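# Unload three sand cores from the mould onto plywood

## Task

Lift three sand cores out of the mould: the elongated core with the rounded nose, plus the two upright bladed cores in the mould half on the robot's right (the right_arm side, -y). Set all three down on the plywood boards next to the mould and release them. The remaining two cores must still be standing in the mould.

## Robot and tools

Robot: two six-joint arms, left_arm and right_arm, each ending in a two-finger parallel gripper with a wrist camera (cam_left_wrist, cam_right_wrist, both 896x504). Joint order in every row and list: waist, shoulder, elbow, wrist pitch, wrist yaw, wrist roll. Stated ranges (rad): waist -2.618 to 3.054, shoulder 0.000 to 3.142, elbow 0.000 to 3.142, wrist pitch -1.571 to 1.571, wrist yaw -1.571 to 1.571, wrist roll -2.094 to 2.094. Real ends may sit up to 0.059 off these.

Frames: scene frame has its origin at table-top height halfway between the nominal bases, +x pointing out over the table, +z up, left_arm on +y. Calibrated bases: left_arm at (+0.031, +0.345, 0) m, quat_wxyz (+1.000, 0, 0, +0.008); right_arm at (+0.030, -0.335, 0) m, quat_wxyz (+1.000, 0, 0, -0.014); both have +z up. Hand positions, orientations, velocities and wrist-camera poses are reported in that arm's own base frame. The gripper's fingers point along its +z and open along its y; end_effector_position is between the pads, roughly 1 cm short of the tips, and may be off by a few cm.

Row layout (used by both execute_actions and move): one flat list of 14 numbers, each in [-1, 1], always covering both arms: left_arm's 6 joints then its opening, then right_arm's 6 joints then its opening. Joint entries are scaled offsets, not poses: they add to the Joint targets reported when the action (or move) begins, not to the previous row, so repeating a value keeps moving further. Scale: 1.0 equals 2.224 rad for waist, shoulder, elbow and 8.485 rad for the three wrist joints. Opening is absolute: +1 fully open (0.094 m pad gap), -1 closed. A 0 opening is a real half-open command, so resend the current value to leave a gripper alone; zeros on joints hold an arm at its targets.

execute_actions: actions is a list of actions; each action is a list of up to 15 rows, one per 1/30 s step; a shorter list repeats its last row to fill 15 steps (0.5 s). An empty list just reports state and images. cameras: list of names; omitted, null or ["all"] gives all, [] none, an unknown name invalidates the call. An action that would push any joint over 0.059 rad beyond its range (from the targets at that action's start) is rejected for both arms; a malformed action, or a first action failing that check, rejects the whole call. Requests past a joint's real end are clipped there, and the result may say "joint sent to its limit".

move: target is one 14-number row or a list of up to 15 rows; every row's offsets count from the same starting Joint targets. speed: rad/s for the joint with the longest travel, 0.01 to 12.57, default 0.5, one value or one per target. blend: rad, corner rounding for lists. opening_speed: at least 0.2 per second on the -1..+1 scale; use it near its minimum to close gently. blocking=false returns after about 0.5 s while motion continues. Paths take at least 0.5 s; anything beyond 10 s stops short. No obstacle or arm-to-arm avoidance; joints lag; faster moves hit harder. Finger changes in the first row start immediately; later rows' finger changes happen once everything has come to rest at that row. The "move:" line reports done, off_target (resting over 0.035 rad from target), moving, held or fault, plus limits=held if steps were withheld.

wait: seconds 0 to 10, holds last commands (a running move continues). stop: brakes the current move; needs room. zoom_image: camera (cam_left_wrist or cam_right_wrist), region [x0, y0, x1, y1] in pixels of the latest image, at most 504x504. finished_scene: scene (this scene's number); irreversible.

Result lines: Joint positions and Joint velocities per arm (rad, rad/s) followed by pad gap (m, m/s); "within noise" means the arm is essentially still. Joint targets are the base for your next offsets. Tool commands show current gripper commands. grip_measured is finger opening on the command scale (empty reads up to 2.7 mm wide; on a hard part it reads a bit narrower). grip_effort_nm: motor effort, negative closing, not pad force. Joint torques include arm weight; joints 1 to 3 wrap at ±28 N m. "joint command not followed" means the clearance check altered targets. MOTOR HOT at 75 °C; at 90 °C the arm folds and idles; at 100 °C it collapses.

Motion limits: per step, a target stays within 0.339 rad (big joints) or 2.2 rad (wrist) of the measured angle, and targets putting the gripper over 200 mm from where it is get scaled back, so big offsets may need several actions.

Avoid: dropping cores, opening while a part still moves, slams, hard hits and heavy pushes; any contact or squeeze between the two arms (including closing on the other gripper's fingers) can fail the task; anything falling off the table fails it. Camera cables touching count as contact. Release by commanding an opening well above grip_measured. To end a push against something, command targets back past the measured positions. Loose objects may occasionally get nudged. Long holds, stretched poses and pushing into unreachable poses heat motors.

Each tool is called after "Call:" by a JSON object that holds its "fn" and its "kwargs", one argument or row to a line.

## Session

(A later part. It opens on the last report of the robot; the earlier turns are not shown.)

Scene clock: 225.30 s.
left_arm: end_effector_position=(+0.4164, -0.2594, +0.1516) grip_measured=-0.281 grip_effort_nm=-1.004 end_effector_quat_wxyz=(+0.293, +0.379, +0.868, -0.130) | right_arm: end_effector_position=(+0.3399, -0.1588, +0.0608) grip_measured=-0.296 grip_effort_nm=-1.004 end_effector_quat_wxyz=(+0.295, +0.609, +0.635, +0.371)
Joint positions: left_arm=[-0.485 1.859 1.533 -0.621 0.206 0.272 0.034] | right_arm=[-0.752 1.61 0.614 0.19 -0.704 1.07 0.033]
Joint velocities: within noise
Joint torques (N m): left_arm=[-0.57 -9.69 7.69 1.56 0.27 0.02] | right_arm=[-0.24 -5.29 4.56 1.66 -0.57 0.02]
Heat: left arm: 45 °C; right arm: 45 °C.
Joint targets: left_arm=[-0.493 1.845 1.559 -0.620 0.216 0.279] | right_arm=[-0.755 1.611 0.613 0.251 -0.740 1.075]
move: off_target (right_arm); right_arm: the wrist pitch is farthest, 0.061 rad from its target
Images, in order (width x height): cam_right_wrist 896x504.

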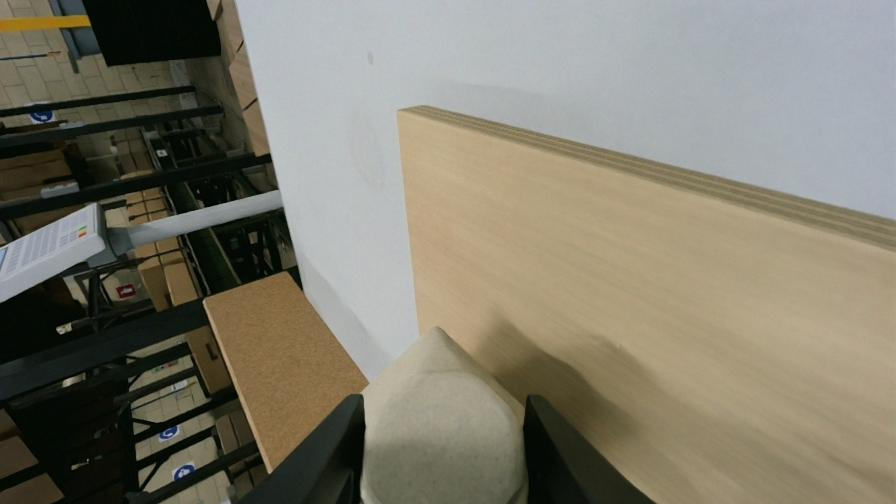

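Call:
{"fn": "move", "kwargs": {
  "target": [0,0,0,0,0,0,-0.65,0,0.005,-0.004,0.0015,0,0,-0.65],
  "speed": 0.05,
  "cameras": []
}}

Call:
{"fn": "move", "kwargs": {
  "target": [0,0,0,0,0,0,-0.65,0,0,0,0,0,0,-0.18],
  "speed": 0.05,
  "opening_speed": 0.2,
  "cameras": ["cam_right_wrist"]
}}

Scene clock: 230.10 s.
left_arm: end_effector_position=(+0.4164, -0.2594, +0.1516) grip_measured=-0.281 grip_effort_nm=-0.999 end_effector_quat_wxyz=(+0.293, +0.379, +0.868, -0.130) | right_arm: end_effector_position=(+0.3408, -0.1578, +0.0599) grip_measured=-0.296 grip_effort_nm=-1.004 end_effector_quat_wxyz=(+0.297, +0.606, +0.635, +0.376)
Joint positions: left_arm=[-0.485 1.859 1.533 -0.621 0.206 0.272 0.034] | right_arm=[-0.752 1.618 0.608 0.212 -0.714 1.074 0.033]
Joint velocities: within noise
Joint torques (N m): left_arm=[-0.59 -9.7 7.65 1.55 0.25 0.02] | right_arm=[-0.23 -5.07 4.4 1.59 -0.5 -0.02]
Heat: left arm: 45 °C; right arm: 43 °C.
Joint targets: left_arm=[-0.493 1.845 1.559 -0.620 0.216 0.279] | right_arm=[-0.755 1.622 0.604 0.264 -0.740 1.075]
move: off_target (right_arm); right_arm: the wrist pitch is farthest, 0.052 rad from its target
No camera images: "cameras" was empty.

Scene clock: 232.67 s.
left_arm: end_effector_position=(+0.4164, -0.2594, +0.1516) grip_measured=-0.281 grip_effort_nm=-1.009 end_effector_quat_wxyz=(+0.293, +0.379, +0.868, -0.130) | right_arm: end_effector_position=(+0.3424, -0.1579, +0.0624) grip_measured=-0.183 grip_effort_nm=0.168 end_effector_quat_wxyz=(+0.301, +0.603, +0.634, +0.380)
Joint positions: left_arm=[-0.485 1.859 1.533 -0.621 0.206 0.272 0.034] | right_arm=[-0.752 1.618 0.608 0.225 -0.722 1.078 0.038]
Joint velocities: within noise
Joint torques (N m): left_arm=[-0.64 -9.65 7.57 1.55 0.27 0.02] | right_arm=[-0.25 -5.09 4.4 1.47 -0.43 -0.07]
Heat: left arm: 45 °C; right arm: 43 °C.
Joint targets: left_arm=[-0.493 1.845 1.559 -0.620 0.216 0.279] | right_arm=[-0.755 1.622 0.604 0.264 -0.740 1.075]
move: off_target (right_arm); right_arm: the wrist pitch is farthest, 0.039 rad from its target
Images, in order (width x height): cam_right_wrist 896x504.

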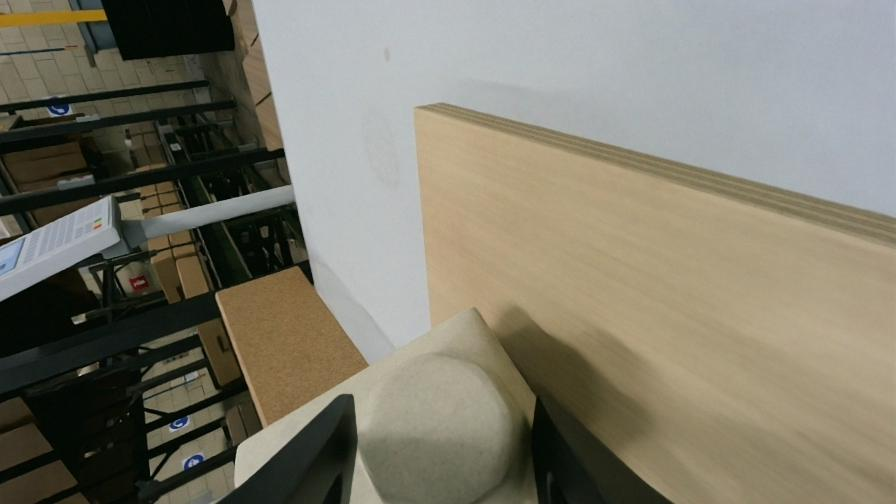

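Call:
{"fn": "move", "kwargs": {
  "target": [0,0,0,0,0,0,-0.65,0,0,0,0,0,0,0.05],
  "speed": 0.05,
  "opening_speed": 0.2,
  "cameras": ["cam_right_wrist"]
}}

Scene clock: 236.40 s.
left_arm: end_effector_position=(+0.4164, -0.2594, +0.1516) grip_measured=-0.281 grip_effort_nm=-0.999 end_effector_quat_wxyz=(+0.293, +0.379, +0.868, -0.130) | right_arm: end_effector_position=(+0.3434, -0.1580, +0.0639) grip_measured=+0.047 grip_effort_nm=0.178 end_effector_quat_wxyz=(+0.304, +0.600, +0.635, +0.382)
Joint positions: left_arm=[-0.485 1.859 1.533 -0.621 0.206 0.272 0.034] | right_arm=[-0.752 1.618 0.608 0.234 -0.726 1.078 0.049]
Joint velocities: within noise
Joint torques (N m): left_arm=[-0.64 -9.62 7.66 1.56 0.26 0.05] | right_arm=[-0.23 -5.11 4.41 1.4 -0.37 -0.06]
Heat: left arm: 45 °C; right arm: 42 °C.
Joint targets: left_arm=[-0.493 1.845 1.559 -0.620 0.216 0.279] | right_arm=[-0.755 1.622 0.604 0.264 -0.740 1.075]
move: done
Images, in order (width x height): cam_right_wrist 896x504.

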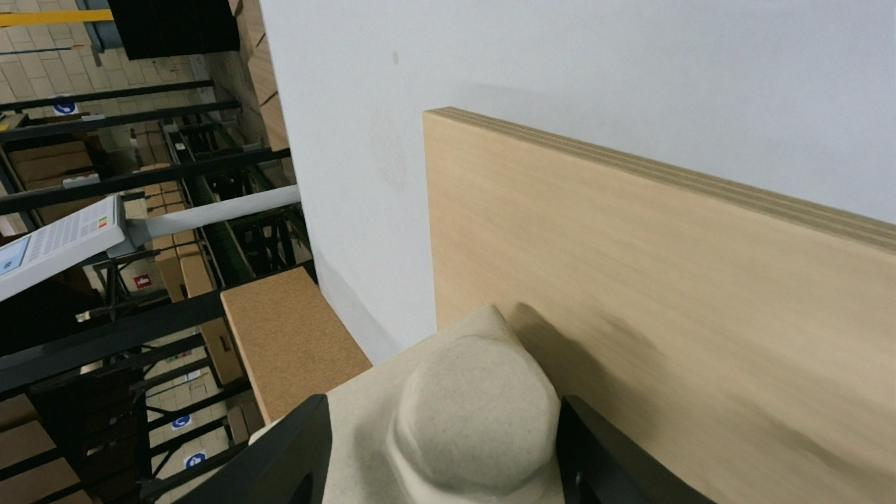

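Call:
{"fn": "move", "kwargs": {
  "target": [0,0,0,0,0,0,-0.65,0,0,0,0,0,0,0.3],
  "speed": 0.05,
  "opening_speed": 0.2,
  "cameras": ["cam_right_wrist"]
}}

Scene clock: 239.93 s.
left_arm: end_effector_position=(+0.4164, -0.2594, +0.1516) grip_measured=-0.281 grip_effort_nm=-1.004 end_effector_quat_wxyz=(+0.293, +0.379, +0.868, -0.130) | right_arm: end_effector_position=(+0.3434, -0.1581, +0.0640) grip_measured=+0.297 grip_effort_nm=0.173 end_effector_quat_wxyz=(+0.304, +0.599, +0.635, +0.382)
Joint positions: left_arm=[-0.485 1.859 1.533 -0.621 0.206 0.272 0.034] | right_arm=[-0.752 1.618 0.608 0.234 -0.726 1.078 0.061]
Joint velocities: within noise
Joint torques (N m): left_arm=[-0.57 -9.66 7.61 1.57 0.27 0.02] | right_arm=[-0.25 -5.11 4.4 1.4 -0.37 -0.06]
Heat: left arm: 45 °C; right arm: 42 °C.
Joint targets: left_arm=[-0.493 1.845 1.559 -0.620 0.216 0.279] | right_arm=[-0.755 1.622 0.604 0.263 -0.740 1.075]
move: done
Images, in order (width x height): cam_right_wrist 896x504.

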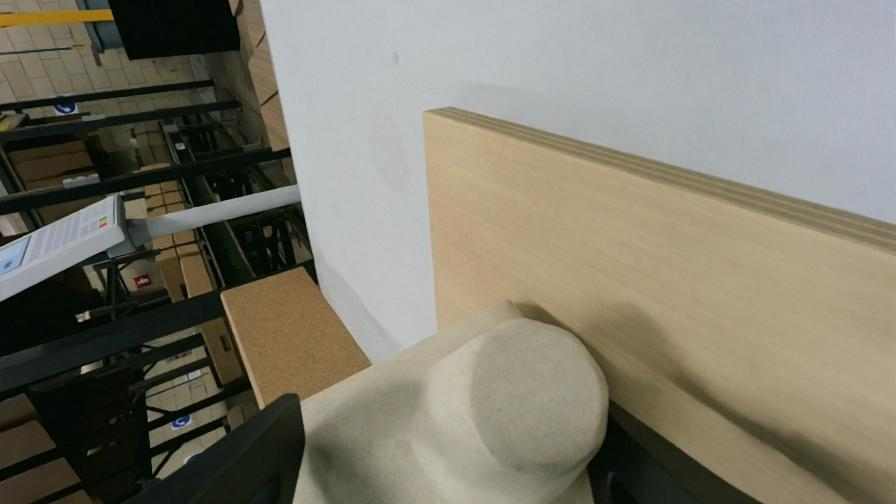

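Call:
{"fn": "move", "kwargs": {
  "target": [0,0,0,0,0,0,-0.65,0,0,0,0,0,0,0.6],
  "speed": 0.05,
  "opening_speed": 0.2,
  "cameras": ["cam_right_wrist"]
}}

Scene clock: 244.27 s.
left_arm: end_effector_position=(+0.4164, -0.2594, +0.1516) grip_measured=-0.281 grip_effort_nm=-0.994 end_effector_quat_wxyz=(+0.293, +0.379, +0.868, -0.130) | right_arm: end_effector_position=(+0.3445, -0.1581, +0.0656) grip_measured=+0.597 grip_effort_nm=0.183 end_effector_quat_wxyz=(+0.306, +0.597, +0.634, +0.384)
Joint positions: left_arm=[-0.485 1.859 1.533 -0.621 0.206 0.272 0.034] | right_arm=[-0.752 1.618 0.608 0.242 -0.731 1.08 0.075]
Joint velocities: within noise
Joint torques (N m): left_arm=[-0.64 -9.63 7.68 1.54 0.25 0.05] | right_arm=[-0.18 -5.11 4.41 1.32 -0.32 -0.09]
Heat: left arm: 45 °C; right arm: 41 °C.
Joint targets: left_arm=[-0.493 1.845 1.559 -0.620 0.216 0.279] | right_arm=[-0.755 1.622 0.604 0.264 -0.740 1.075]
move: done
Images, in order (width x height): cam_right_wrist 896x504.

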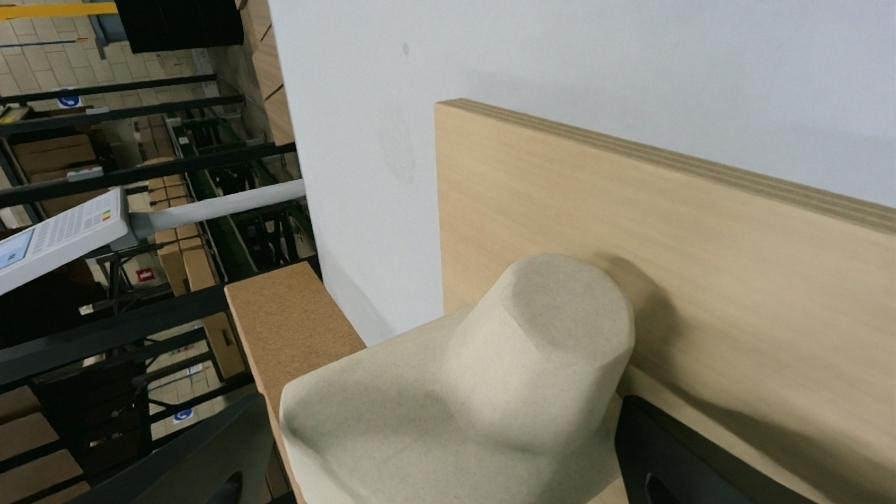

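Call:
{"fn": "move", "kwargs": {
  "target": [0,0,0,0,0,0,-0.65,-0.0643,-0.0782,0,-0.0343,-0.0112,-0.0170,0.6],
  "speed": 0.15,
  "cameras": ["cam_right_wrist"]
}}

Scene clock: 257.80 s.
left_arm: end_effector_position=(+0.4164, -0.2594, +0.1516) grip_measured=-0.281 grip_effort_nm=-0.999 end_effector_quat_wxyz=(+0.293, +0.379, +0.868, -0.130) | right_arm: end_effector_position=(+0.3035, -0.1662, +0.0858) grip_measured=+0.597 grip_effort_nm=0.178 end_effector_quat_wxyz=(+0.298, +0.604, +0.631, +0.384)
Joint positions: left_arm=[-0.485 1.859 1.533 -0.621 0.206 0.272 0.034] | right_arm=[-0.891 1.471 0.608 -0.02 -0.822 0.946 0.075]
Joint velocities: within noise
Joint torques (N m): left_arm=[-0.54 -9.58 7.62 1.56 0.26 0] | right_arm=[-0.65 -6.42 4.75 0.95 -0.43 -0.22]
Heat: left arm: 45 °C; right arm: 41 °C.
Joint targets: left_arm=[-0.493 1.845 1.559 -0.620 0.216 0.279] | right_arm=[-0.898 1.448 0.604 -0.027 -0.835 0.931]
move: done
Images, in order (width x height): cam_right_wrist 896x504.

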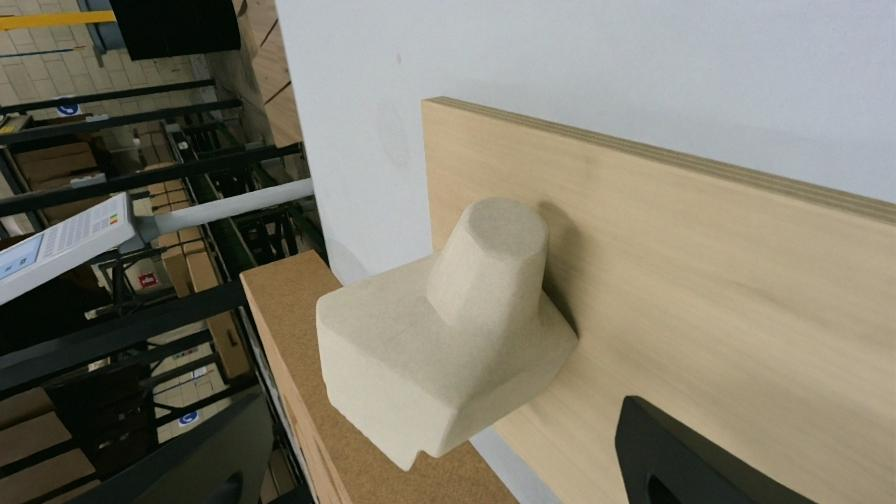

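Call:
{"fn": "zoom_image", "kwargs": {
  "camera": "cam_right_wrist",
  "region": [280, 160, 640, 504]
}}

Scaled by 1.400.

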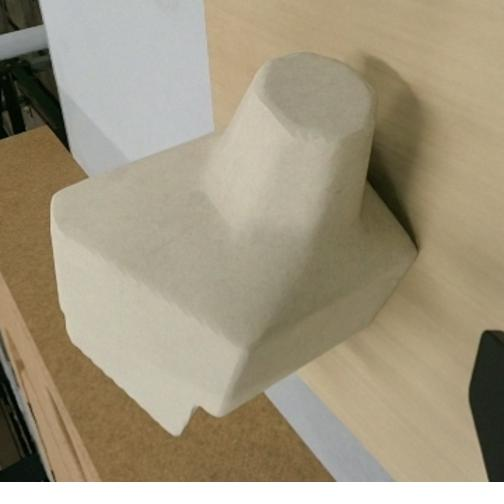

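Call:
{"fn": "move", "kwargs": {
  "target": [
    [0,0,0,0,0,0,-0.65,0,-0.0216,0.268,-0.0675,0,0,0.6],
    [0,0,0,0,0,0,-0.65,0.6455,0.0697,0.5009,-0.1368,0.0984,-0.1097,0.6]
  ],
  "speed": [0.5,0.9],
  "blend": 0.15
}}

Scene clock: 354.40 s.
left_arm: end_effector_position=(+0.4164, -0.2594, +0.1516) grip_measured=-0.281 grip_effort_nm=-0.994 end_effector_quat_wxyz=(+0.293, +0.379, +0.868, -0.130) | right_arm: end_effector_position=(+0.3251, +0.1977, +0.2451) grip_measured=+0.597 grip_effort_nm=0.168 end_effector_quat_wxyz=(+0.231, -0.256, +0.936, +0.069)
Joint positions: left_arm=[-0.485 1.859 1.533 -0.621 0.206 0.272 0.034] | right_arm=[0.54 1.594 1.686 -1.177 -0.008 0.007 0.075]
Joint velocities: within noise
Joint torques (N m): left_arm=[-0.59 -9.65 7.72 1.57 0.25 0.03] | right_arm=[-0.25 -5.27 8.01 0.7 0.08 -0.15]
Heat: left arm: 47 °C; right arm: 41 °C.
Joint targets: left_arm=[-0.493 1.845 1.559 -0.620 0.216 0.279] | right_arm=[0.537 1.603 1.718 -1.188 0.000 0.000]
move: done

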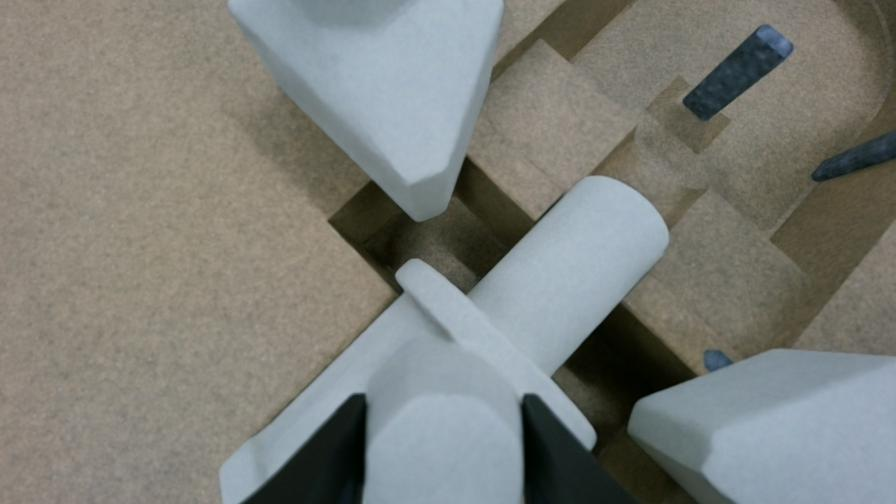

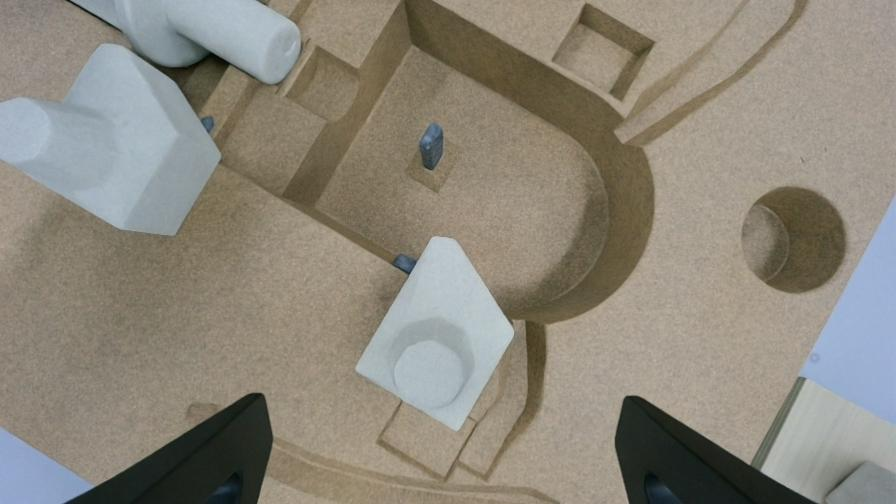

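Call:
{"fn": "move", "kwargs": {
  "target": [0,0,0,0,0,0,-0.65,0.0085,-0.018,-0.1344,0.0269,0,0,0.6],
  "speed": 0.3,
  "cameras": ["cam_right_wrist"]
}}

Scene clock: 366.83 s.
left_arm: end_effector_position=(+0.4164, -0.2594, +0.1516) grip_measured=-0.281 grip_effort_nm=-0.999 end_effector_quat_wxyz=(+0.293, +0.379, +0.868, -0.130) | right_arm: end_effector_position=(+0.3228, +0.1998, +0.1743) grip_measured=+0.597 grip_effort_nm=0.168 end_effector_quat_wxyz=(+0.201, -0.262, +0.942, +0.061)
Joint positions: left_arm=[-0.485 1.859 1.533 -0.621 0.206 0.272 0.034] | right_arm=[0.548 1.594 1.426 -0.98 -0.007 0.006 0.075]
Joint velocities: within noise
Joint torques (N m): left_arm=[-0.58 -9.66 7.62 1.55 0.26 0.03] | right_arm=[0.58 -8.7 5.14 0.97 0.06 -0.11]
Heat: left arm: 48 °C; right arm: 40 °C.
Joint targets: left_arm=[-0.493 1.845 1.559 -0.620 0.216 0.279] | right_arm=[0.556 1.563 1.419 -0.960 0.000 0.000]
move: done
Images, in order (width x height): cam_right_wrist 896x504.

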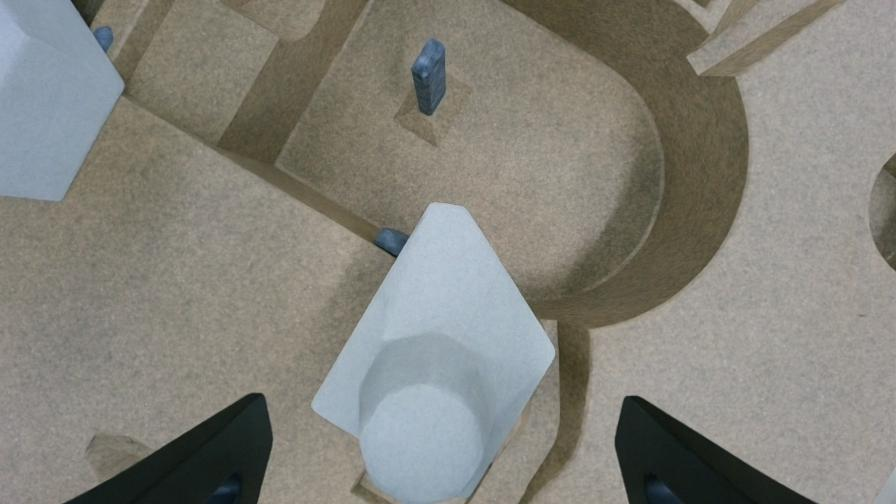

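Call:
{"fn": "move", "kwargs": {
  "target": [0,0,0,0,0,0,-0.65,0.0040,-0.0171,-0.0638,0.0159,0,0,0.6],
  "speed": 0.15,
  "cameras": ["cam_right_wrist"]
}}

Scene clock: 373.97 s.
left_arm: end_effector_position=(+0.4164, -0.2594, +0.1516) grip_measured=-0.281 grip_effort_nm=-0.994 end_effector_quat_wxyz=(+0.293, +0.379, +0.868, -0.130) | right_arm: end_effector_position=(+0.3191, +0.2015, +0.1521) grip_measured=+0.597 grip_effort_nm=0.173 end_effector_quat_wxyz=(+0.216, -0.266, +0.937, +0.066)
Joint positions: left_arm=[-0.485 1.859 1.533 -0.621 0.206 0.272 0.034] | right_arm=[0.558 1.556 1.287 -0.846 -0.006 0.006 0.075]
Joint velocities: within noise
Joint torques (N m): left_arm=[-0.7 -9.65 7.62 1.56 0.27 0.03] | right_arm=[0.75 -8.49 5.04 1.04 0.06 -0.11]
Heat: left arm: 48 °C; right arm: 41 °C.
Joint targets: left_arm=[-0.493 1.845 1.559 -0.620 0.216 0.279] | right_arm=[0.565 1.525 1.277 -0.825 0.000 0.000]
move: done
Images, in order (width x height): cam_right_wrist 896x504.

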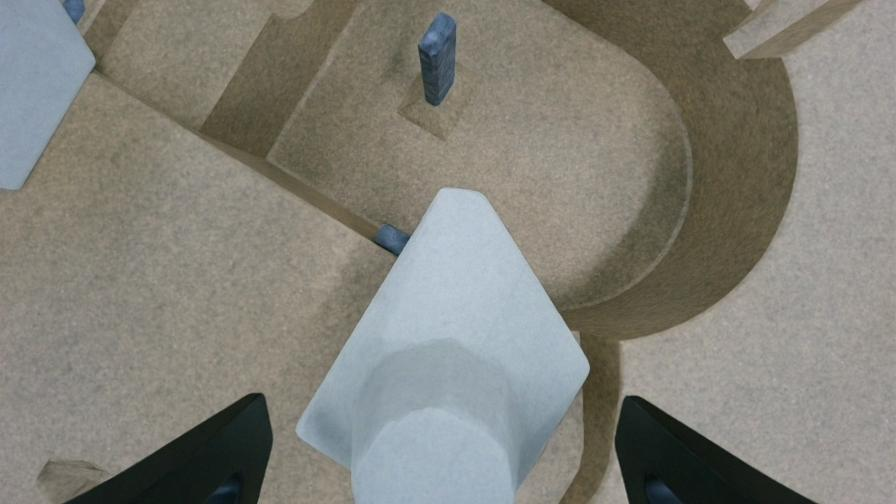

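Aligned; closing on the near core's knob.

Call:
{"fn": "move", "kwargs": {
  "target": [0,0,0,0,0,0,-0.65,0,0,0,0,0,0,-0.65],
  "speed": 0.2,
  "opening_speed": 0.4,
  "cameras": ["cam_right_wrist"]
}}

Scene clock: 379.17 s.
left_arm: end_effector_position=(+0.4164, -0.2594, +0.1516) grip_measured=-0.281 grip_effort_nm=-1.009 end_effector_quat_wxyz=(+0.293, +0.379, +0.868, -0.130) | right_arm: end_effector_position=(+0.3194, +0.2018, +0.1522) grip_measured=-0.282 grip_effort_nm=-0.999 end_effector_quat_wxyz=(+0.217, -0.266, +0.937, +0.066)
Joint positions: left_arm=[-0.485 1.859 1.533 -0.621 0.206 0.272 0.034] | right_arm=[0.558 1.556 1.287 -0.845 -0.006 0.006 0.034]
Joint velocities: within noise
Joint torques (N m): left_arm=[-0.62 -9.68 7.57 1.55 0.27 0.01] | right_arm=[0.61 -8.49 5.04 0.99 0.05 -0.1]
Heat: left arm: 48 °C; right arm: 42 °C.
Joint targets: left_arm=[-0.493 1.845 1.559 -0.620 0.216 0.279] | right_arm=[0.565 1.525 1.277 -0.825 0.000 0.000]
move: done
Images, in order (width x height): cam_right_wrist 896x504.

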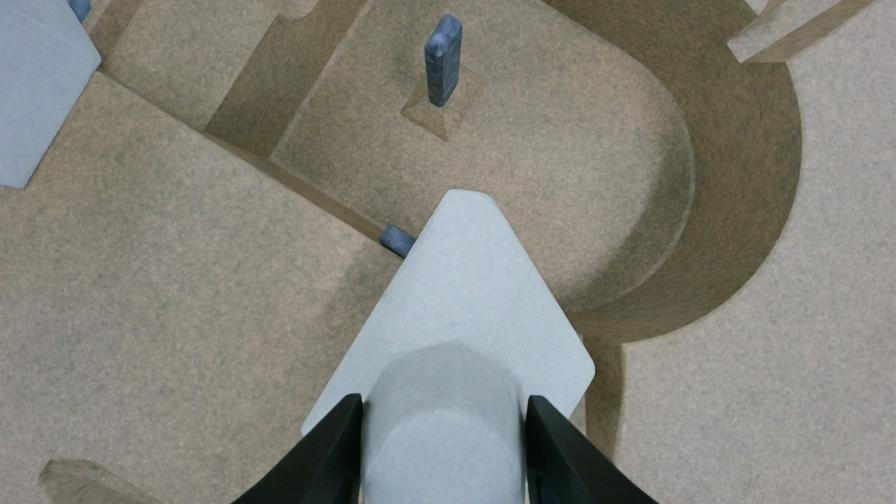

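Call:
{"fn": "move", "kwargs": {
  "target": [
    [0,0,0,0,0,0,-0.65,0,-0.0018,0.0247,0.0071,0,0,-0.65],
    [0,0,0,0,0,0,-0.65,0,0,0.0796,-0.0068,0,0,-0.65]
  ],
  "speed": 0.12,
  "cameras": ["cam_right_wrist"]
}}

Scene clock: 388.47 s.
left_arm: end_effector_position=(+0.4164, -0.2594, +0.1516) grip_measured=-0.281 grip_effort_nm=-1.004 end_effector_quat_wxyz=(+0.293, +0.379, +0.868, -0.130) | right_arm: end_effector_position=(+0.3255, +0.2056, +0.1848) grip_measured=-0.282 grip_effort_nm=-1.004 end_effector_quat_wxyz=(+0.234, -0.265, +0.933, +0.071)
Joint positions: left_arm=[-0.485 1.859 1.533 -0.621 0.206 0.272 0.034] | right_arm=[0.558 1.556 1.4 -0.921 -0.006 0.006 0.034]
Joint velocities: within noise
Joint torques (N m): left_arm=[-0.55 -9.77 7.66 1.53 0.27 0.02] | right_arm=[0.61 -8.49 10.17 1.19 0.05 -0.1]
Heat: left arm: 48 °C; right arm: 44 °C.
Joint targets: left_arm=[-0.493 1.845 1.559 -0.620 0.216 0.279] | right_arm=[0.565 1.525 1.454 -0.883 0.000 0.000]
move: off_target (right_arm); right_arm: the elbow is farthest, 0.054 rad from its target
Images, in order (width x height): cam_right_wrist 896x504.

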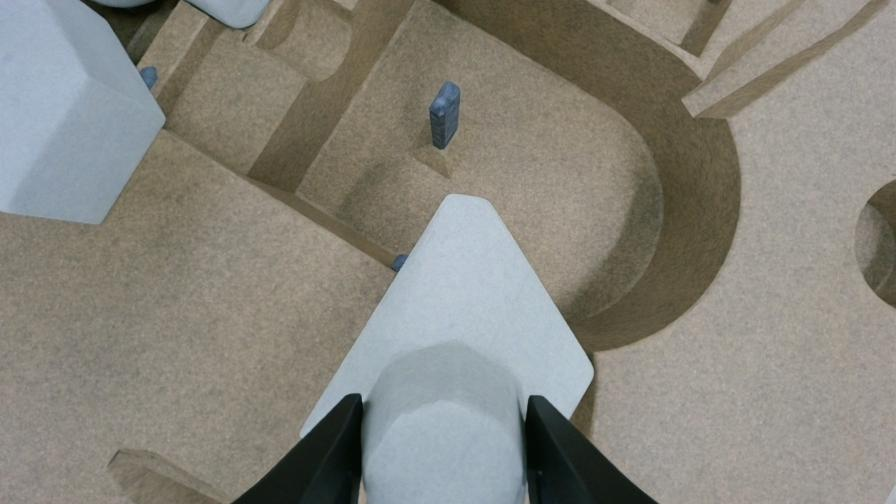

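Call:
{"fn": "move", "kwargs": {
  "target": [
    [0,0,0,0,0,0,-0.65,0,0.0162,0.1075,-0.0256,0,0,-0.65],
    [0,0,0,0,0,0,-0.65,0,0.0441,0.2140,-0.0456,0,0,-0.65]
  ],
  "speed": 0.2,
  "cameras": ["cam_right_wrist"]
}}

Scene clock: 394.97 s.
left_arm: end_effector_position=(+0.4164, -0.2594, +0.1516) grip_measured=-0.281 grip_effort_nm=-0.999 end_effector_quat_wxyz=(+0.293, +0.379, +0.868, -0.130) | right_arm: end_effector_position=(+0.3208, +0.2027, +0.2851) grip_measured=-0.282 grip_effort_nm=-1.004 end_effector_quat_wxyz=(+0.244, -0.264, +0.930, +0.074)
Joint positions: left_arm=[-0.485 1.859 1.533 -0.621 0.206 0.272 0.034] | right_arm=[0.558 1.627 1.88 -1.308 -0.006 0.006 0.034]
Joint velocities: within noise
Joint torques (N m): left_arm=[-0.61 -9.63 7.64 1.55 0.25 0.03] | right_arm=[0.62 -6.27 9.21 1.25 0.04 -0.1]
Heat: left arm: 48 °C; right arm: 44 °C.
Joint targets: left_arm=[-0.493 1.845 1.559 -0.620 0.216 0.279] | right_arm=[0.565 1.623 1.930 -1.270 0.000 0.000]
move: off_target (right_arm); right_arm: the elbow is farthest, 0.050 rad from its target
Images, in order (width x height): cam_right_wrist 896x504.

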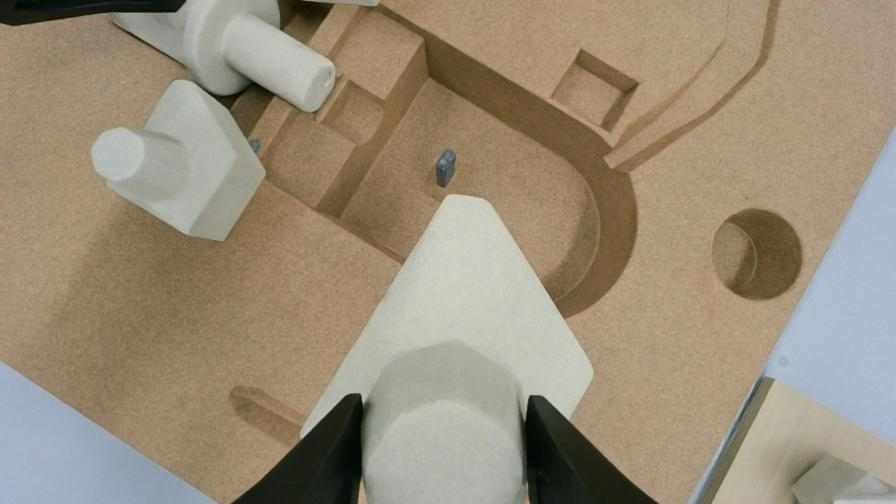

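Call:
{"fn": "move", "kwargs": {
  "target": [0,0,0,0,0,0,-0.65,-0.5913,-0.1785,-0.2990,0.0231,-0.0283,-0.0534,-0.65],
  "speed": 0.7,
  "cameras": ["cam_right_wrist"]
}}

Scene clock: 406.20 s.
left_arm: end_effector_position=(+0.4164, -0.2594, +0.1516) grip_measured=-0.281 grip_effort_nm=-1.004 end_effector_quat_wxyz=(+0.293, +0.379, +0.868, -0.130) | right_arm: end_effector_position=(+0.2373, -0.1666, +0.2076) grip_measured=-0.282 grip_effort_nm=-1.009 end_effector_quat_wxyz=(+0.235, +0.124, +0.963, -0.033)
Joint positions: left_arm=[-0.485 1.859 1.533 -0.621 0.206 0.272 0.034] | right_arm=[-0.746 1.262 1.26 -1.136 -0.214 -0.443 0.034]
Joint velocities: within noise
Joint torques (N m): left_arm=[-0.61 -9.68 7.62 1.53 0.26 0.02] | right_arm=[-0.29 -6.34 5.91 1.34 -0.36 -0.2]
Heat: left arm: 48 °C; right arm: 42 °C.
Joint targets: left_arm=[-0.493 1.845 1.559 -0.620 0.216 0.279] | right_arm=[-0.750 1.226 1.265 -1.074 -0.240 -0.453]
move: off_target (right_arm); right_arm: the wrist pitch is farthest, 0.062 rad from its target
Images, in order (width x height): cam_right_wrist 896x504.

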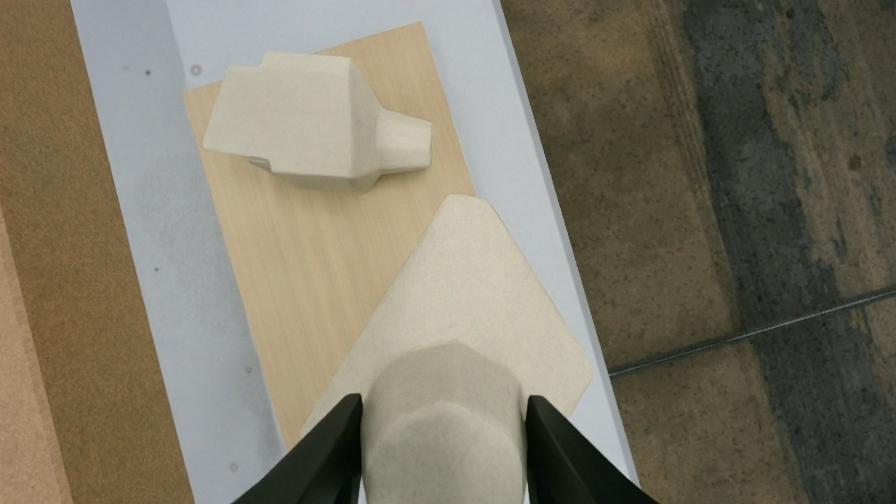

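Call:
{"fn": "move", "kwargs": {
  "target": [0,0,0,0,0,0,-0.65,0,-0.0094,-0.1479,0.0323,0,0,-0.65],
  "speed": 0.3,
  "cameras": ["cam_right_wrist"]
}}

Scene clock: 413.33 s.
left_arm: end_effector_position=(+0.4164, -0.2594, +0.1516) grip_measured=-0.281 grip_effort_nm=-0.999 end_effector_quat_wxyz=(+0.293, +0.379, +0.868, -0.130) | right_arm: end_effector_position=(+0.2327, -0.1620, +0.1247) grip_measured=-0.282 grip_effort_nm=-1.004 end_effector_quat_wxyz=(+0.221, +0.126, +0.967, -0.023)
Joint positions: left_arm=[-0.485 1.859 1.533 -0.621 0.206 0.272 0.034] | right_arm=[-0.746 1.242 0.929 -0.86 -0.215 -0.445 0.034]
Joint velocities: within noise
Joint torques (N m): left_arm=[-0.59 -9.62 7.66 1.55 0.26 0.01] | right_arm=[-0.34 -6.34 6.22 1.3 -0.34 -0.14]
Heat: left arm: 48 °C; right arm: 41 °C.
Joint targets: left_arm=[-0.493 1.845 1.559 -0.620 0.216 0.279] | right_arm=[-0.750 1.205 0.936 -0.800 -0.240 -0.453]
move: off_target (right_arm); right_arm: the wrist pitch is farthest, 0.060 rad from its target
Images, in order (width x height): cam_right_wrist 896x504.

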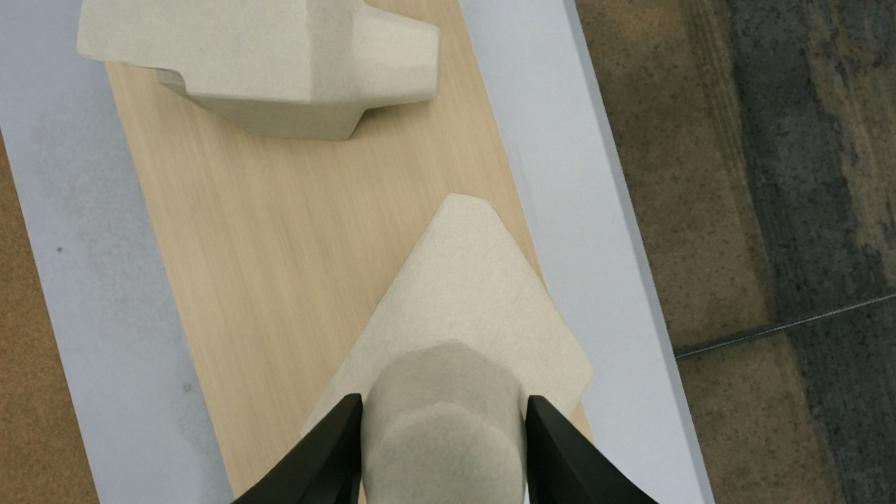

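Call:
{"fn": "move", "kwargs": {
  "target": [0,0,0,0,0,0,-0.65,0.0270,0.0022,-0.0183,0.0054,0,0,-0.65],
  "speed": 0.1,
  "cameras": []
}}

Call:
{"fn": "move", "kwargs": {
  "target": [0,0,0,0,0,0,-0.65,0,0.001,-0.0067,0.002,0,0,-0.65],
  "speed": 0.04,
  "cameras": ["cam_right_wrist"]
}}

Scene clock: 419.23 s.
left_arm: end_effector_position=(+0.4164, -0.2594, +0.1516) grip_measured=-0.281 grip_effort_nm=-0.999 end_effector_quat_wxyz=(+0.293, +0.379, +0.868, -0.130) | right_arm: end_effector_position=(+0.2412, -0.1504, +0.1159) grip_measured=-0.282 grip_effort_nm=-1.009 end_effector_quat_wxyz=(+0.225, +0.101, +0.969, -0.019)
Joint positions: left_arm=[-0.485 1.859 1.533 -0.621 0.206 0.272 0.034] | right_arm=[-0.696 1.242 0.891 -0.815 -0.217 -0.445 0.034]
Joint velocities: within noise
Joint torques (N m): left_arm=[-0.59 -9.8 7.62 1.54 0.27 0.03] | right_arm=[0.54 -5.94 6 1.32 -0.33 -0.13]
Heat: left arm: 48 °C; right arm: 41 °C.
Joint targets: left_arm=[-0.493 1.845 1.559 -0.620 0.216 0.279] | right_arm=[-0.690 1.210 0.895 -0.754 -0.240 -0.453]
move: off_target (right_arm); right_arm: the wrist pitch is farthest, 0.061 rad from its target
No camera images: "cameras" was empty.

Scene clock: 420.07 s.
left_arm: end_effector_position=(+0.4164, -0.2594, +0.1516) grip_measured=-0.281 grip_effort_nm=-0.999 end_effector_quat_wxyz=(+0.293, +0.379, +0.868, -0.130) | right_arm: end_effector_position=(+0.2414, -0.1506, +0.1129) grip_measured=-0.282 grip_effort_nm=-1.004 end_effector_quat_wxyz=(+0.227, +0.101, +0.969, -0.020)
Joint positions: left_arm=[-0.485 1.859 1.533 -0.621 0.206 0.272 0.034] | right_arm=[-0.696 1.242 0.878 -0.799 -0.217 -0.445 0.034]
Joint velocities: within noise
Joint torques (N m): left_arm=[-0.64 -9.62 7.65 1.55 0.27 0.02] | right_arm=[0.57 -5.72 5.89 1.35 -0.32 -0.14]
Heat: left arm: 48 °C; right arm: 41 °C.
Joint targets: left_arm=[-0.493 1.845 1.559 -0.620 0.216 0.279] | right_arm=[-0.690 1.212 0.880 -0.737 -0.240 -0.453]
move: off_target (right_arm); right_arm: the wrist pitch is farthest, 0.062 rad from its target
Images, in order (width x height): cam_right_wrist 896x504.

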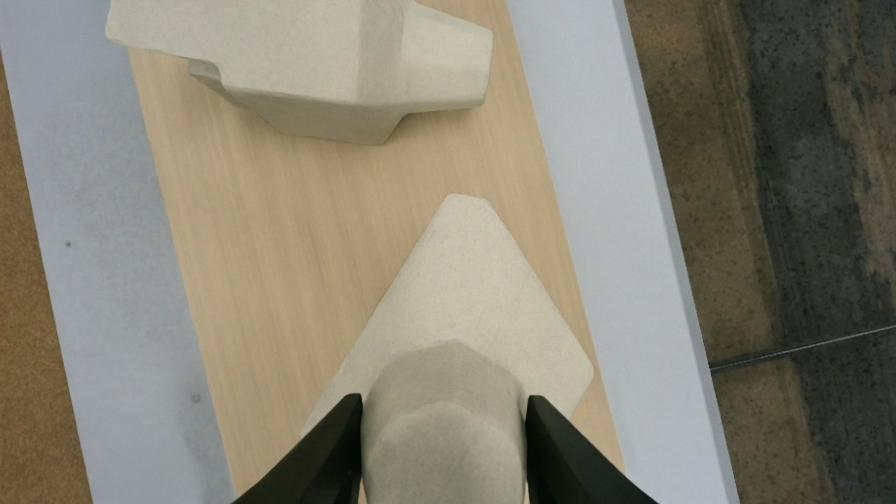

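Call:
{"fn": "move", "kwargs": {
  "target": [0,0,0,0,0,0,-0.65,0,0.001,-0.0067,0.002,0,0,-0.65],
  "speed": 0.04,
  "cameras": []
}}

Call:
{"fn": "move", "kwargs": {
  "target": [0,0,0,0,0,0,-0.65,0,0.001,-0.0067,0.002,0,0,-0.65],
  "speed": 0.04,
  "cameras": []
}}

Call:
{"fn": "move", "kwargs": {
  "target": [0,0,0,0,0,0,-0.65,0,0.001,-0.0067,0.002,0,0,-0.65],
  "speed": 0.04,
  "cameras": []
}}

Scene clock: 425.43 s.
left_arm: end_effector_position=(+0.4164, -0.2594, +0.1516) grip_measured=-0.281 grip_effort_nm=-0.999 end_effector_quat_wxyz=(+0.293, +0.379, +0.868, -0.130) | right_arm: end_effector_position=(+0.2434, -0.1517, +0.1121) grip_measured=-0.282 grip_effort_nm=-1.004 end_effector_quat_wxyz=(+0.232, +0.100, +0.967, -0.021)
Joint positions: left_arm=[-0.485 1.859 1.533 -0.621 0.206 0.272 0.034] | right_arm=[-0.696 1.242 0.87 -0.78 -0.219 -0.445 0.034]
Joint velocities: within noise
Joint torques (N m): left_arm=[-0.61 -9.69 7.58 1.57 0.25 0.02] | right_arm=[0.57 -5.56 5.37 1.3 -0.32 -0.13]
Heat: left arm: 49 °C; right arm: 41 °C.
Joint targets: left_arm=[-0.493 1.845 1.559 -0.620 0.216 0.279] | right_arm=[-0.690 1.214 0.865 -0.720 -0.240 -0.453]
move: off_target (right_arm); right_arm: the wrist pitch is farthest, 0.060 rad from its target
No camera images: "cameras" was empty.

Scene clock: 426.20 s.
left_arm: end_effector_position=(+0.4164, -0.2594, +0.1516) grip_measured=-0.281 grip_effort_nm=-0.999 end_effector_quat_wxyz=(+0.293, +0.379, +0.868, -0.130) | right_arm: end_effector_position=(+0.2449, -0.1521, +0.1122) grip_measured=-0.282 grip_effort_nm=-1.004 end_effector_quat_wxyz=(+0.238, +0.098, +0.966, -0.024)
Joint positions: left_arm=[-0.485 1.859 1.533 -0.621 0.206 0.272 0.034] | right_arm=[-0.696 1.236 0.86 -0.762 -0.223 -0.445 0.034]
Joint velocities: left_arm=[0.002 -0.012 -0.007 -0.066 -0.154 0.037 -0.001] | right_arm=[within noise]
Joint torques (N m): left_arm=[-0.58 -9.58 7.62 1.56 0.28 0.02] | right_arm=[0.55 -4.79 5.09 1.32 -0.27 -0.13]
Heat: left arm: 49 °C; right arm: 41 °C.
Joint targets: left_arm=[-0.493 1.845 1.559 -0.620 0.216 0.279] | right_arm=[-0.690 1.217 0.851 -0.703 -0.240 -0.453]
move: off_target (right_arm); right_arm: the wrist pitch is farthest, 0.059 rad from its target
No camera images: "cameras" was empty.

Scene clock: 427.00 s.
left_arm: end_effector_position=(+0.4164, -0.2594, +0.1516) grip_measured=-0.281 grip_effort_nm=-1.004 end_effector_quat_wxyz=(+0.293, +0.379, +0.868, -0.130) | right_arm: end_effector_position=(+0.2470, -0.1525, +0.1121) grip_measured=-0.282 grip_effort_nm=-1.004 end_effector_quat_wxyz=(+0.246, +0.096, +0.964, -0.026)
Joint positions: left_arm=[-0.485 1.859 1.533 -0.621 0.206 0.272 0.034] | right_arm=[-0.696 1.231 0.849 -0.741 -0.229 -0.445 0.034]
Joint velocities: within noise
Joint torques (N m): left_arm=[-0.58 -9.72 7.58 1.55 0.26 0.01] | right_arm=[0.57 -4.21 4.71 1.33 -0.2 -0.13]
Heat: left arm: 49 °C; right arm: 40 °C.
Joint targets: left_arm=[-0.493 1.845 1.559 -0.620 0.216 0.279] | right_arm=[-0.690 1.219 0.835 -0.686 -0.240 -0.453]
move: off_target (right_arm); right_arm: the wrist pitch is farthest, 0.055 rad from its target
No camera images: "cameras" was empty.

Call:
{"fn": "move", "kwargs": {
  "target": [0,0,0,0,0,0,-0.65,0,0,0,0,0,0,-0.15],
  "speed": 0.05,
  "opening_speed": 0.2,
  "cameras": ["cam_right_wrist"]
}}

Scene clock: 431.93 s.
left_arm: end_effector_position=(+0.4164, -0.2594, +0.1516) grip_measured=-0.281 grip_effort_nm=-1.004 end_effector_quat_wxyz=(+0.293, +0.379, +0.868, -0.130) | right_arm: end_effector_position=(+0.2495, -0.1530, +0.1120) grip_measured=-0.153 grip_effort_nm=0.173 end_effector_quat_wxyz=(+0.252, +0.094, +0.963, -0.026)
Joint positions: left_arm=[-0.485 1.859 1.533 -0.621 0.206 0.272 0.034] | right_arm=[-0.696 1.231 0.843 -0.722 -0.236 -0.445 0.04]
Joint velocities: within noise
Joint torques (N m): left_arm=[-0.58 -9.66 7.75 1.55 0.26 0.02] | right_arm=[0.57 -4.21 5.22 1.17 -0.15 -0.12]
Heat: left arm: 49 °C; right arm: 40 °C.
Joint targets: left_arm=[-0.493 1.845 1.559 -0.620 0.216 0.279] | right_arm=[-0.690 1.219 0.836 -0.686 -0.240 -0.453]
move: off_target (right_arm); right_arm: the wrist pitch is farthest, 0.036 rad from its target
Images, in order (width x height): cam_right_wrist 896x504.

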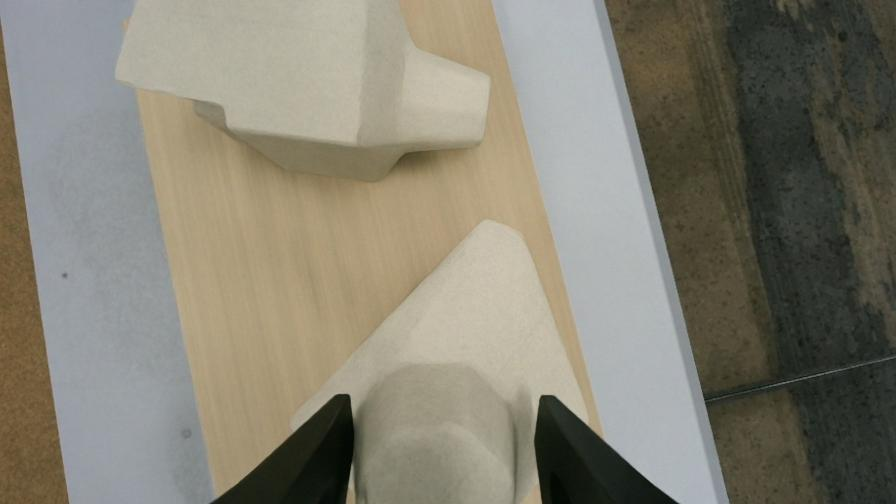

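Call:
{"fn": "move", "kwargs": {
  "target": [0,0,0,0,0,0,-0.65,0,0,0,0,0,0,0.2],
  "speed": 0.05,
  "opening_speed": 0.2,
  "cameras": ["cam_right_wrist"]
}}

Scene clock: 436.13 s.
left_arm: end_effector_position=(+0.4164, -0.2594, +0.1516) grip_measured=-0.281 grip_effort_nm=-1.009 end_effector_quat_wxyz=(+0.293, +0.379, +0.868, -0.130) | right_arm: end_effector_position=(+0.2495, -0.1530, +0.1120) grip_measured=+0.197 grip_effort_nm=0.168 end_effector_quat_wxyz=(+0.252, +0.094, +0.963, -0.026)
Joint positions: left_arm=[-0.485 1.859 1.533 -0.621 0.206 0.272 0.034] | right_arm=[-0.696 1.231 0.843 -0.722 -0.236 -0.446 0.056]
Joint velocities: within noise
Joint torques (N m): left_arm=[-0.58 -9.65 7.58 1.57 0.26 0] | right_arm=[0.59 -4.19 5.23 1.14 -0.15 -0.1]
Heat: left arm: 49 °C; right arm: 39 °C.
Joint targets: left_arm=[-0.493 1.845 1.559 -0.620 0.216 0.279] | right_arm=[-0.690 1.219 0.836 -0.686 -0.240 -0.453]
move: off_target (right_arm); right_arm: the wrist pitch is farthest, 0.036 rad from its target
Images, in order (width x height): cam_right_wrist 896x504.

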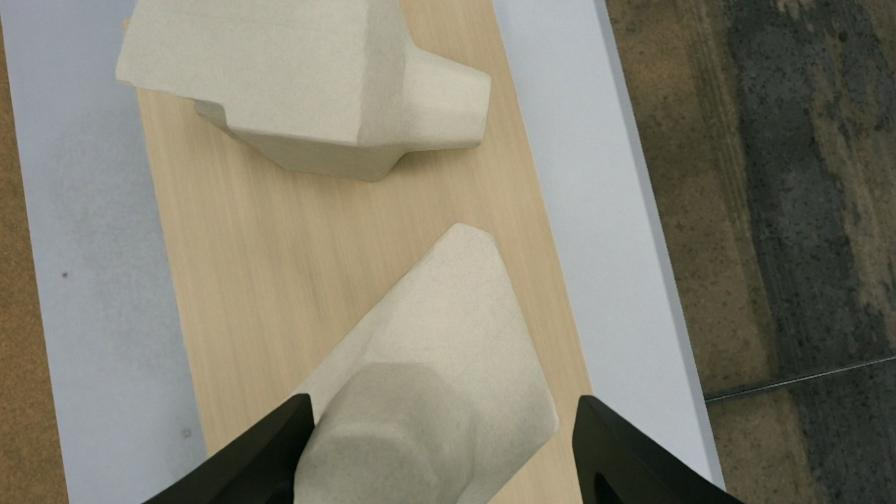

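Leaning to the left finger as expected; continuing to open slowly.

Call:
{"fn": "move", "kwargs": {
  "target": [0,0,0,0,0,0,-0.65,0,0,0,0,0,0,0.6],
  "speed": 0.05,
  "opening_speed": 0.2,
  "cameras": ["cam_right_wrist"]
}}

Call:
{"fn": "move", "kwargs": {
  "target": [0,0,0,0,0,0,-0.65,0,0,0,0,0,0,1],
  "speed": 0.05,
  "opening_speed": 0.2,
  "cameras": ["cam_right_wrist"]
}}

Scene clock: 440.83 s.
left_arm: end_effector_position=(+0.4164, -0.2594, +0.1516) grip_measured=-0.281 grip_effort_nm=-1.004 end_effector_quat_wxyz=(+0.293, +0.379, +0.868, -0.130) | right_arm: end_effector_position=(+0.2495, -0.1530, +0.1120) grip_measured=+0.597 grip_effort_nm=0.178 end_effector_quat_wxyz=(+0.252, +0.094, +0.963, -0.026)
Joint positions: left_arm=[-0.485 1.859 1.533 -0.621 0.206 0.272 0.034] | right_arm=[-0.696 1.231 0.843 -0.722 -0.236 -0.447 0.075]
Joint velocities: within noise
Joint torques (N m): left_arm=[-0.58 -9.66 7.66 1.54 0.26 0.05] | right_arm=[0.54 -4.22 5.23 1.16 -0.18 -0.11]
Heat: left arm: 49 °C; right arm: 39 °C.
Joint targets: left_arm=[-0.493 1.845 1.559 -0.620 0.216 0.279] | right_arm=[-0.690 1.219 0.836 -0.686 -0.240 -0.453]
move: off_target (right_arm); right_arm: the wrist pitch is farthest, 0.036 rad from its target
Images, in order (width x height): cam_right_wrist 896x504.

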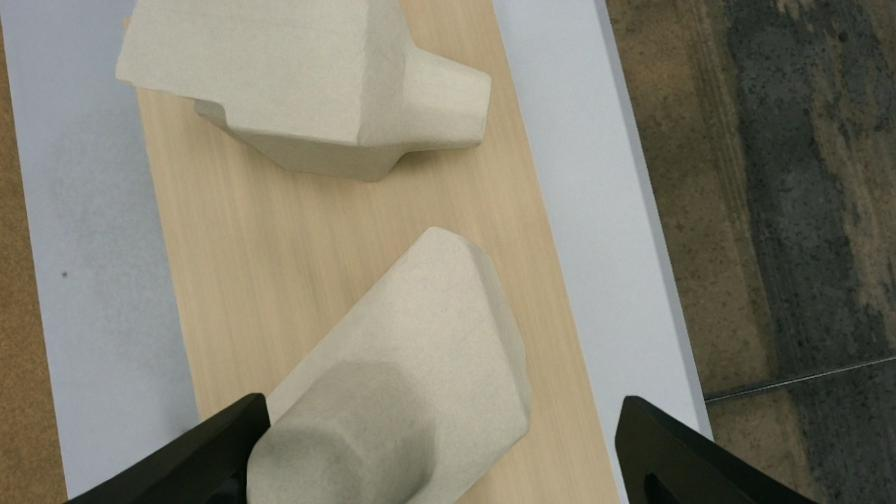

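Scene clock: 443.03 s.
left_arm: end_effector_position=(+0.4164, -0.2594, +0.1516) grip_measured=-0.281 grip_effort_nm=-1.004 end_effector_quat_wxyz=(+0.293, +0.379, +0.868, -0.130) | right_arm: end_effector_position=(+0.2523, -0.1553, +0.1138) grip_measured=+0.997 grip_effort_nm=0.183 end_effector_quat_wxyz=(+0.259, +0.092, +0.961, -0.031)
Joint positions: left_arm=[-0.485 1.859 1.533 -0.621 0.206 0.272 0.034] | right_arm=[-0.696 1.231 0.843 -0.705 -0.236 -0.448 0.094]
Joint velocities: within noise
Joint torques (N m): left_arm=[-0.53 -9.68 7.6 1.57 0.26 0.02] | right_arm=[0.54 -4.25 5.26 1.02 -0.15 -0.11]
Heat: left arm: 49 °C; right arm: 39 °C.
Joint targets: left_arm=[-0.493 1.845 1.559 -0.620 0.216 0.279] | right_arm=[-0.690 1.219 0.836 -0.686 -0.240 -0.453]
move: done
Images, in order (width x height): cam_right_wrist 896x504.

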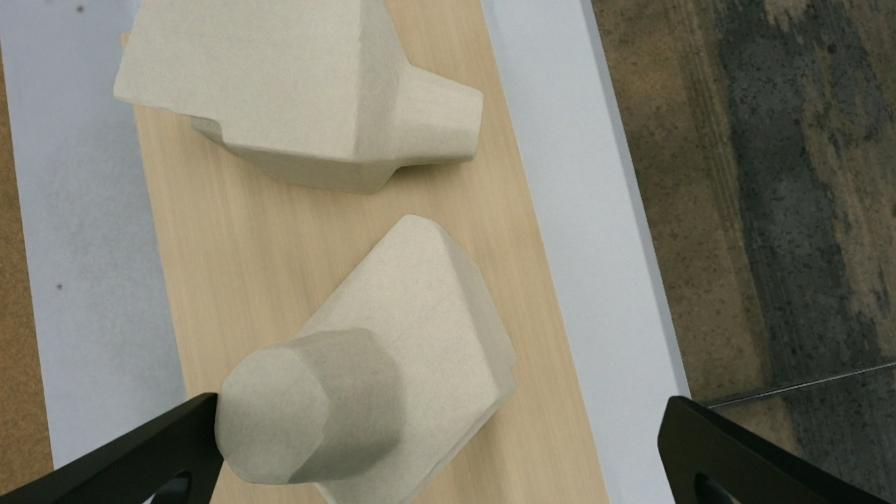

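Call:
{"fn": "move", "kwargs": {
  "target": [0,0,0,0,0,0,-0.65,0.0360,0,0,0,0,0,1],
  "speed": 0.06,
  "cameras": ["cam_right_wrist"]
}}

Scene clock: 447.73 s.
left_arm: end_effector_position=(+0.4164, -0.2594, +0.1516) grip_measured=-0.281 grip_effort_nm=-0.999 end_effector_quat_wxyz=(+0.293, +0.379, +0.868, -0.130) | right_arm: end_effector_position=(+0.2639, -0.1349, +0.1139) grip_measured=+0.997 grip_effort_nm=0.173 end_effector_quat_wxyz=(+0.260, +0.054, +0.964, -0.020)
Joint positions: left_arm=[-0.485 1.859 1.533 -0.621 0.206 0.272 0.034] | right_arm=[-0.617 1.231 0.843 -0.705 -0.236 -0.448 0.094]
Joint velocities: within noise
Joint torques (N m): left_arm=[-0.51 -9.7 7.58 1.56 0.27 0.03] | right_arm=[0.61 -4.23 5.24 1.02 -0.15 -0.1]
Heat: left arm: 49 °C; right arm: 39 °C.
Joint targets: left_arm=[-0.493 1.845 1.559 -0.620 0.216 0.279] | right_arm=[-0.610 1.219 0.836 -0.686 -0.240 -0.453]
move: done
Images, in order (width x height): cam_right_wrist 896x504.

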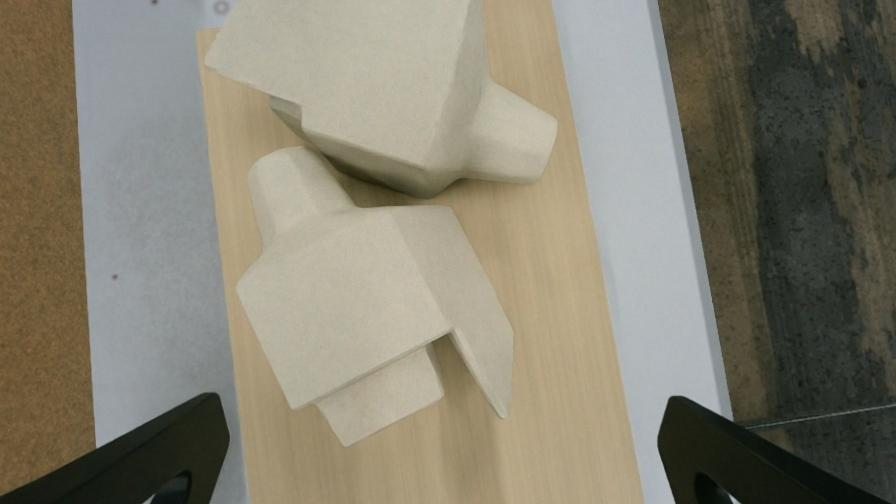

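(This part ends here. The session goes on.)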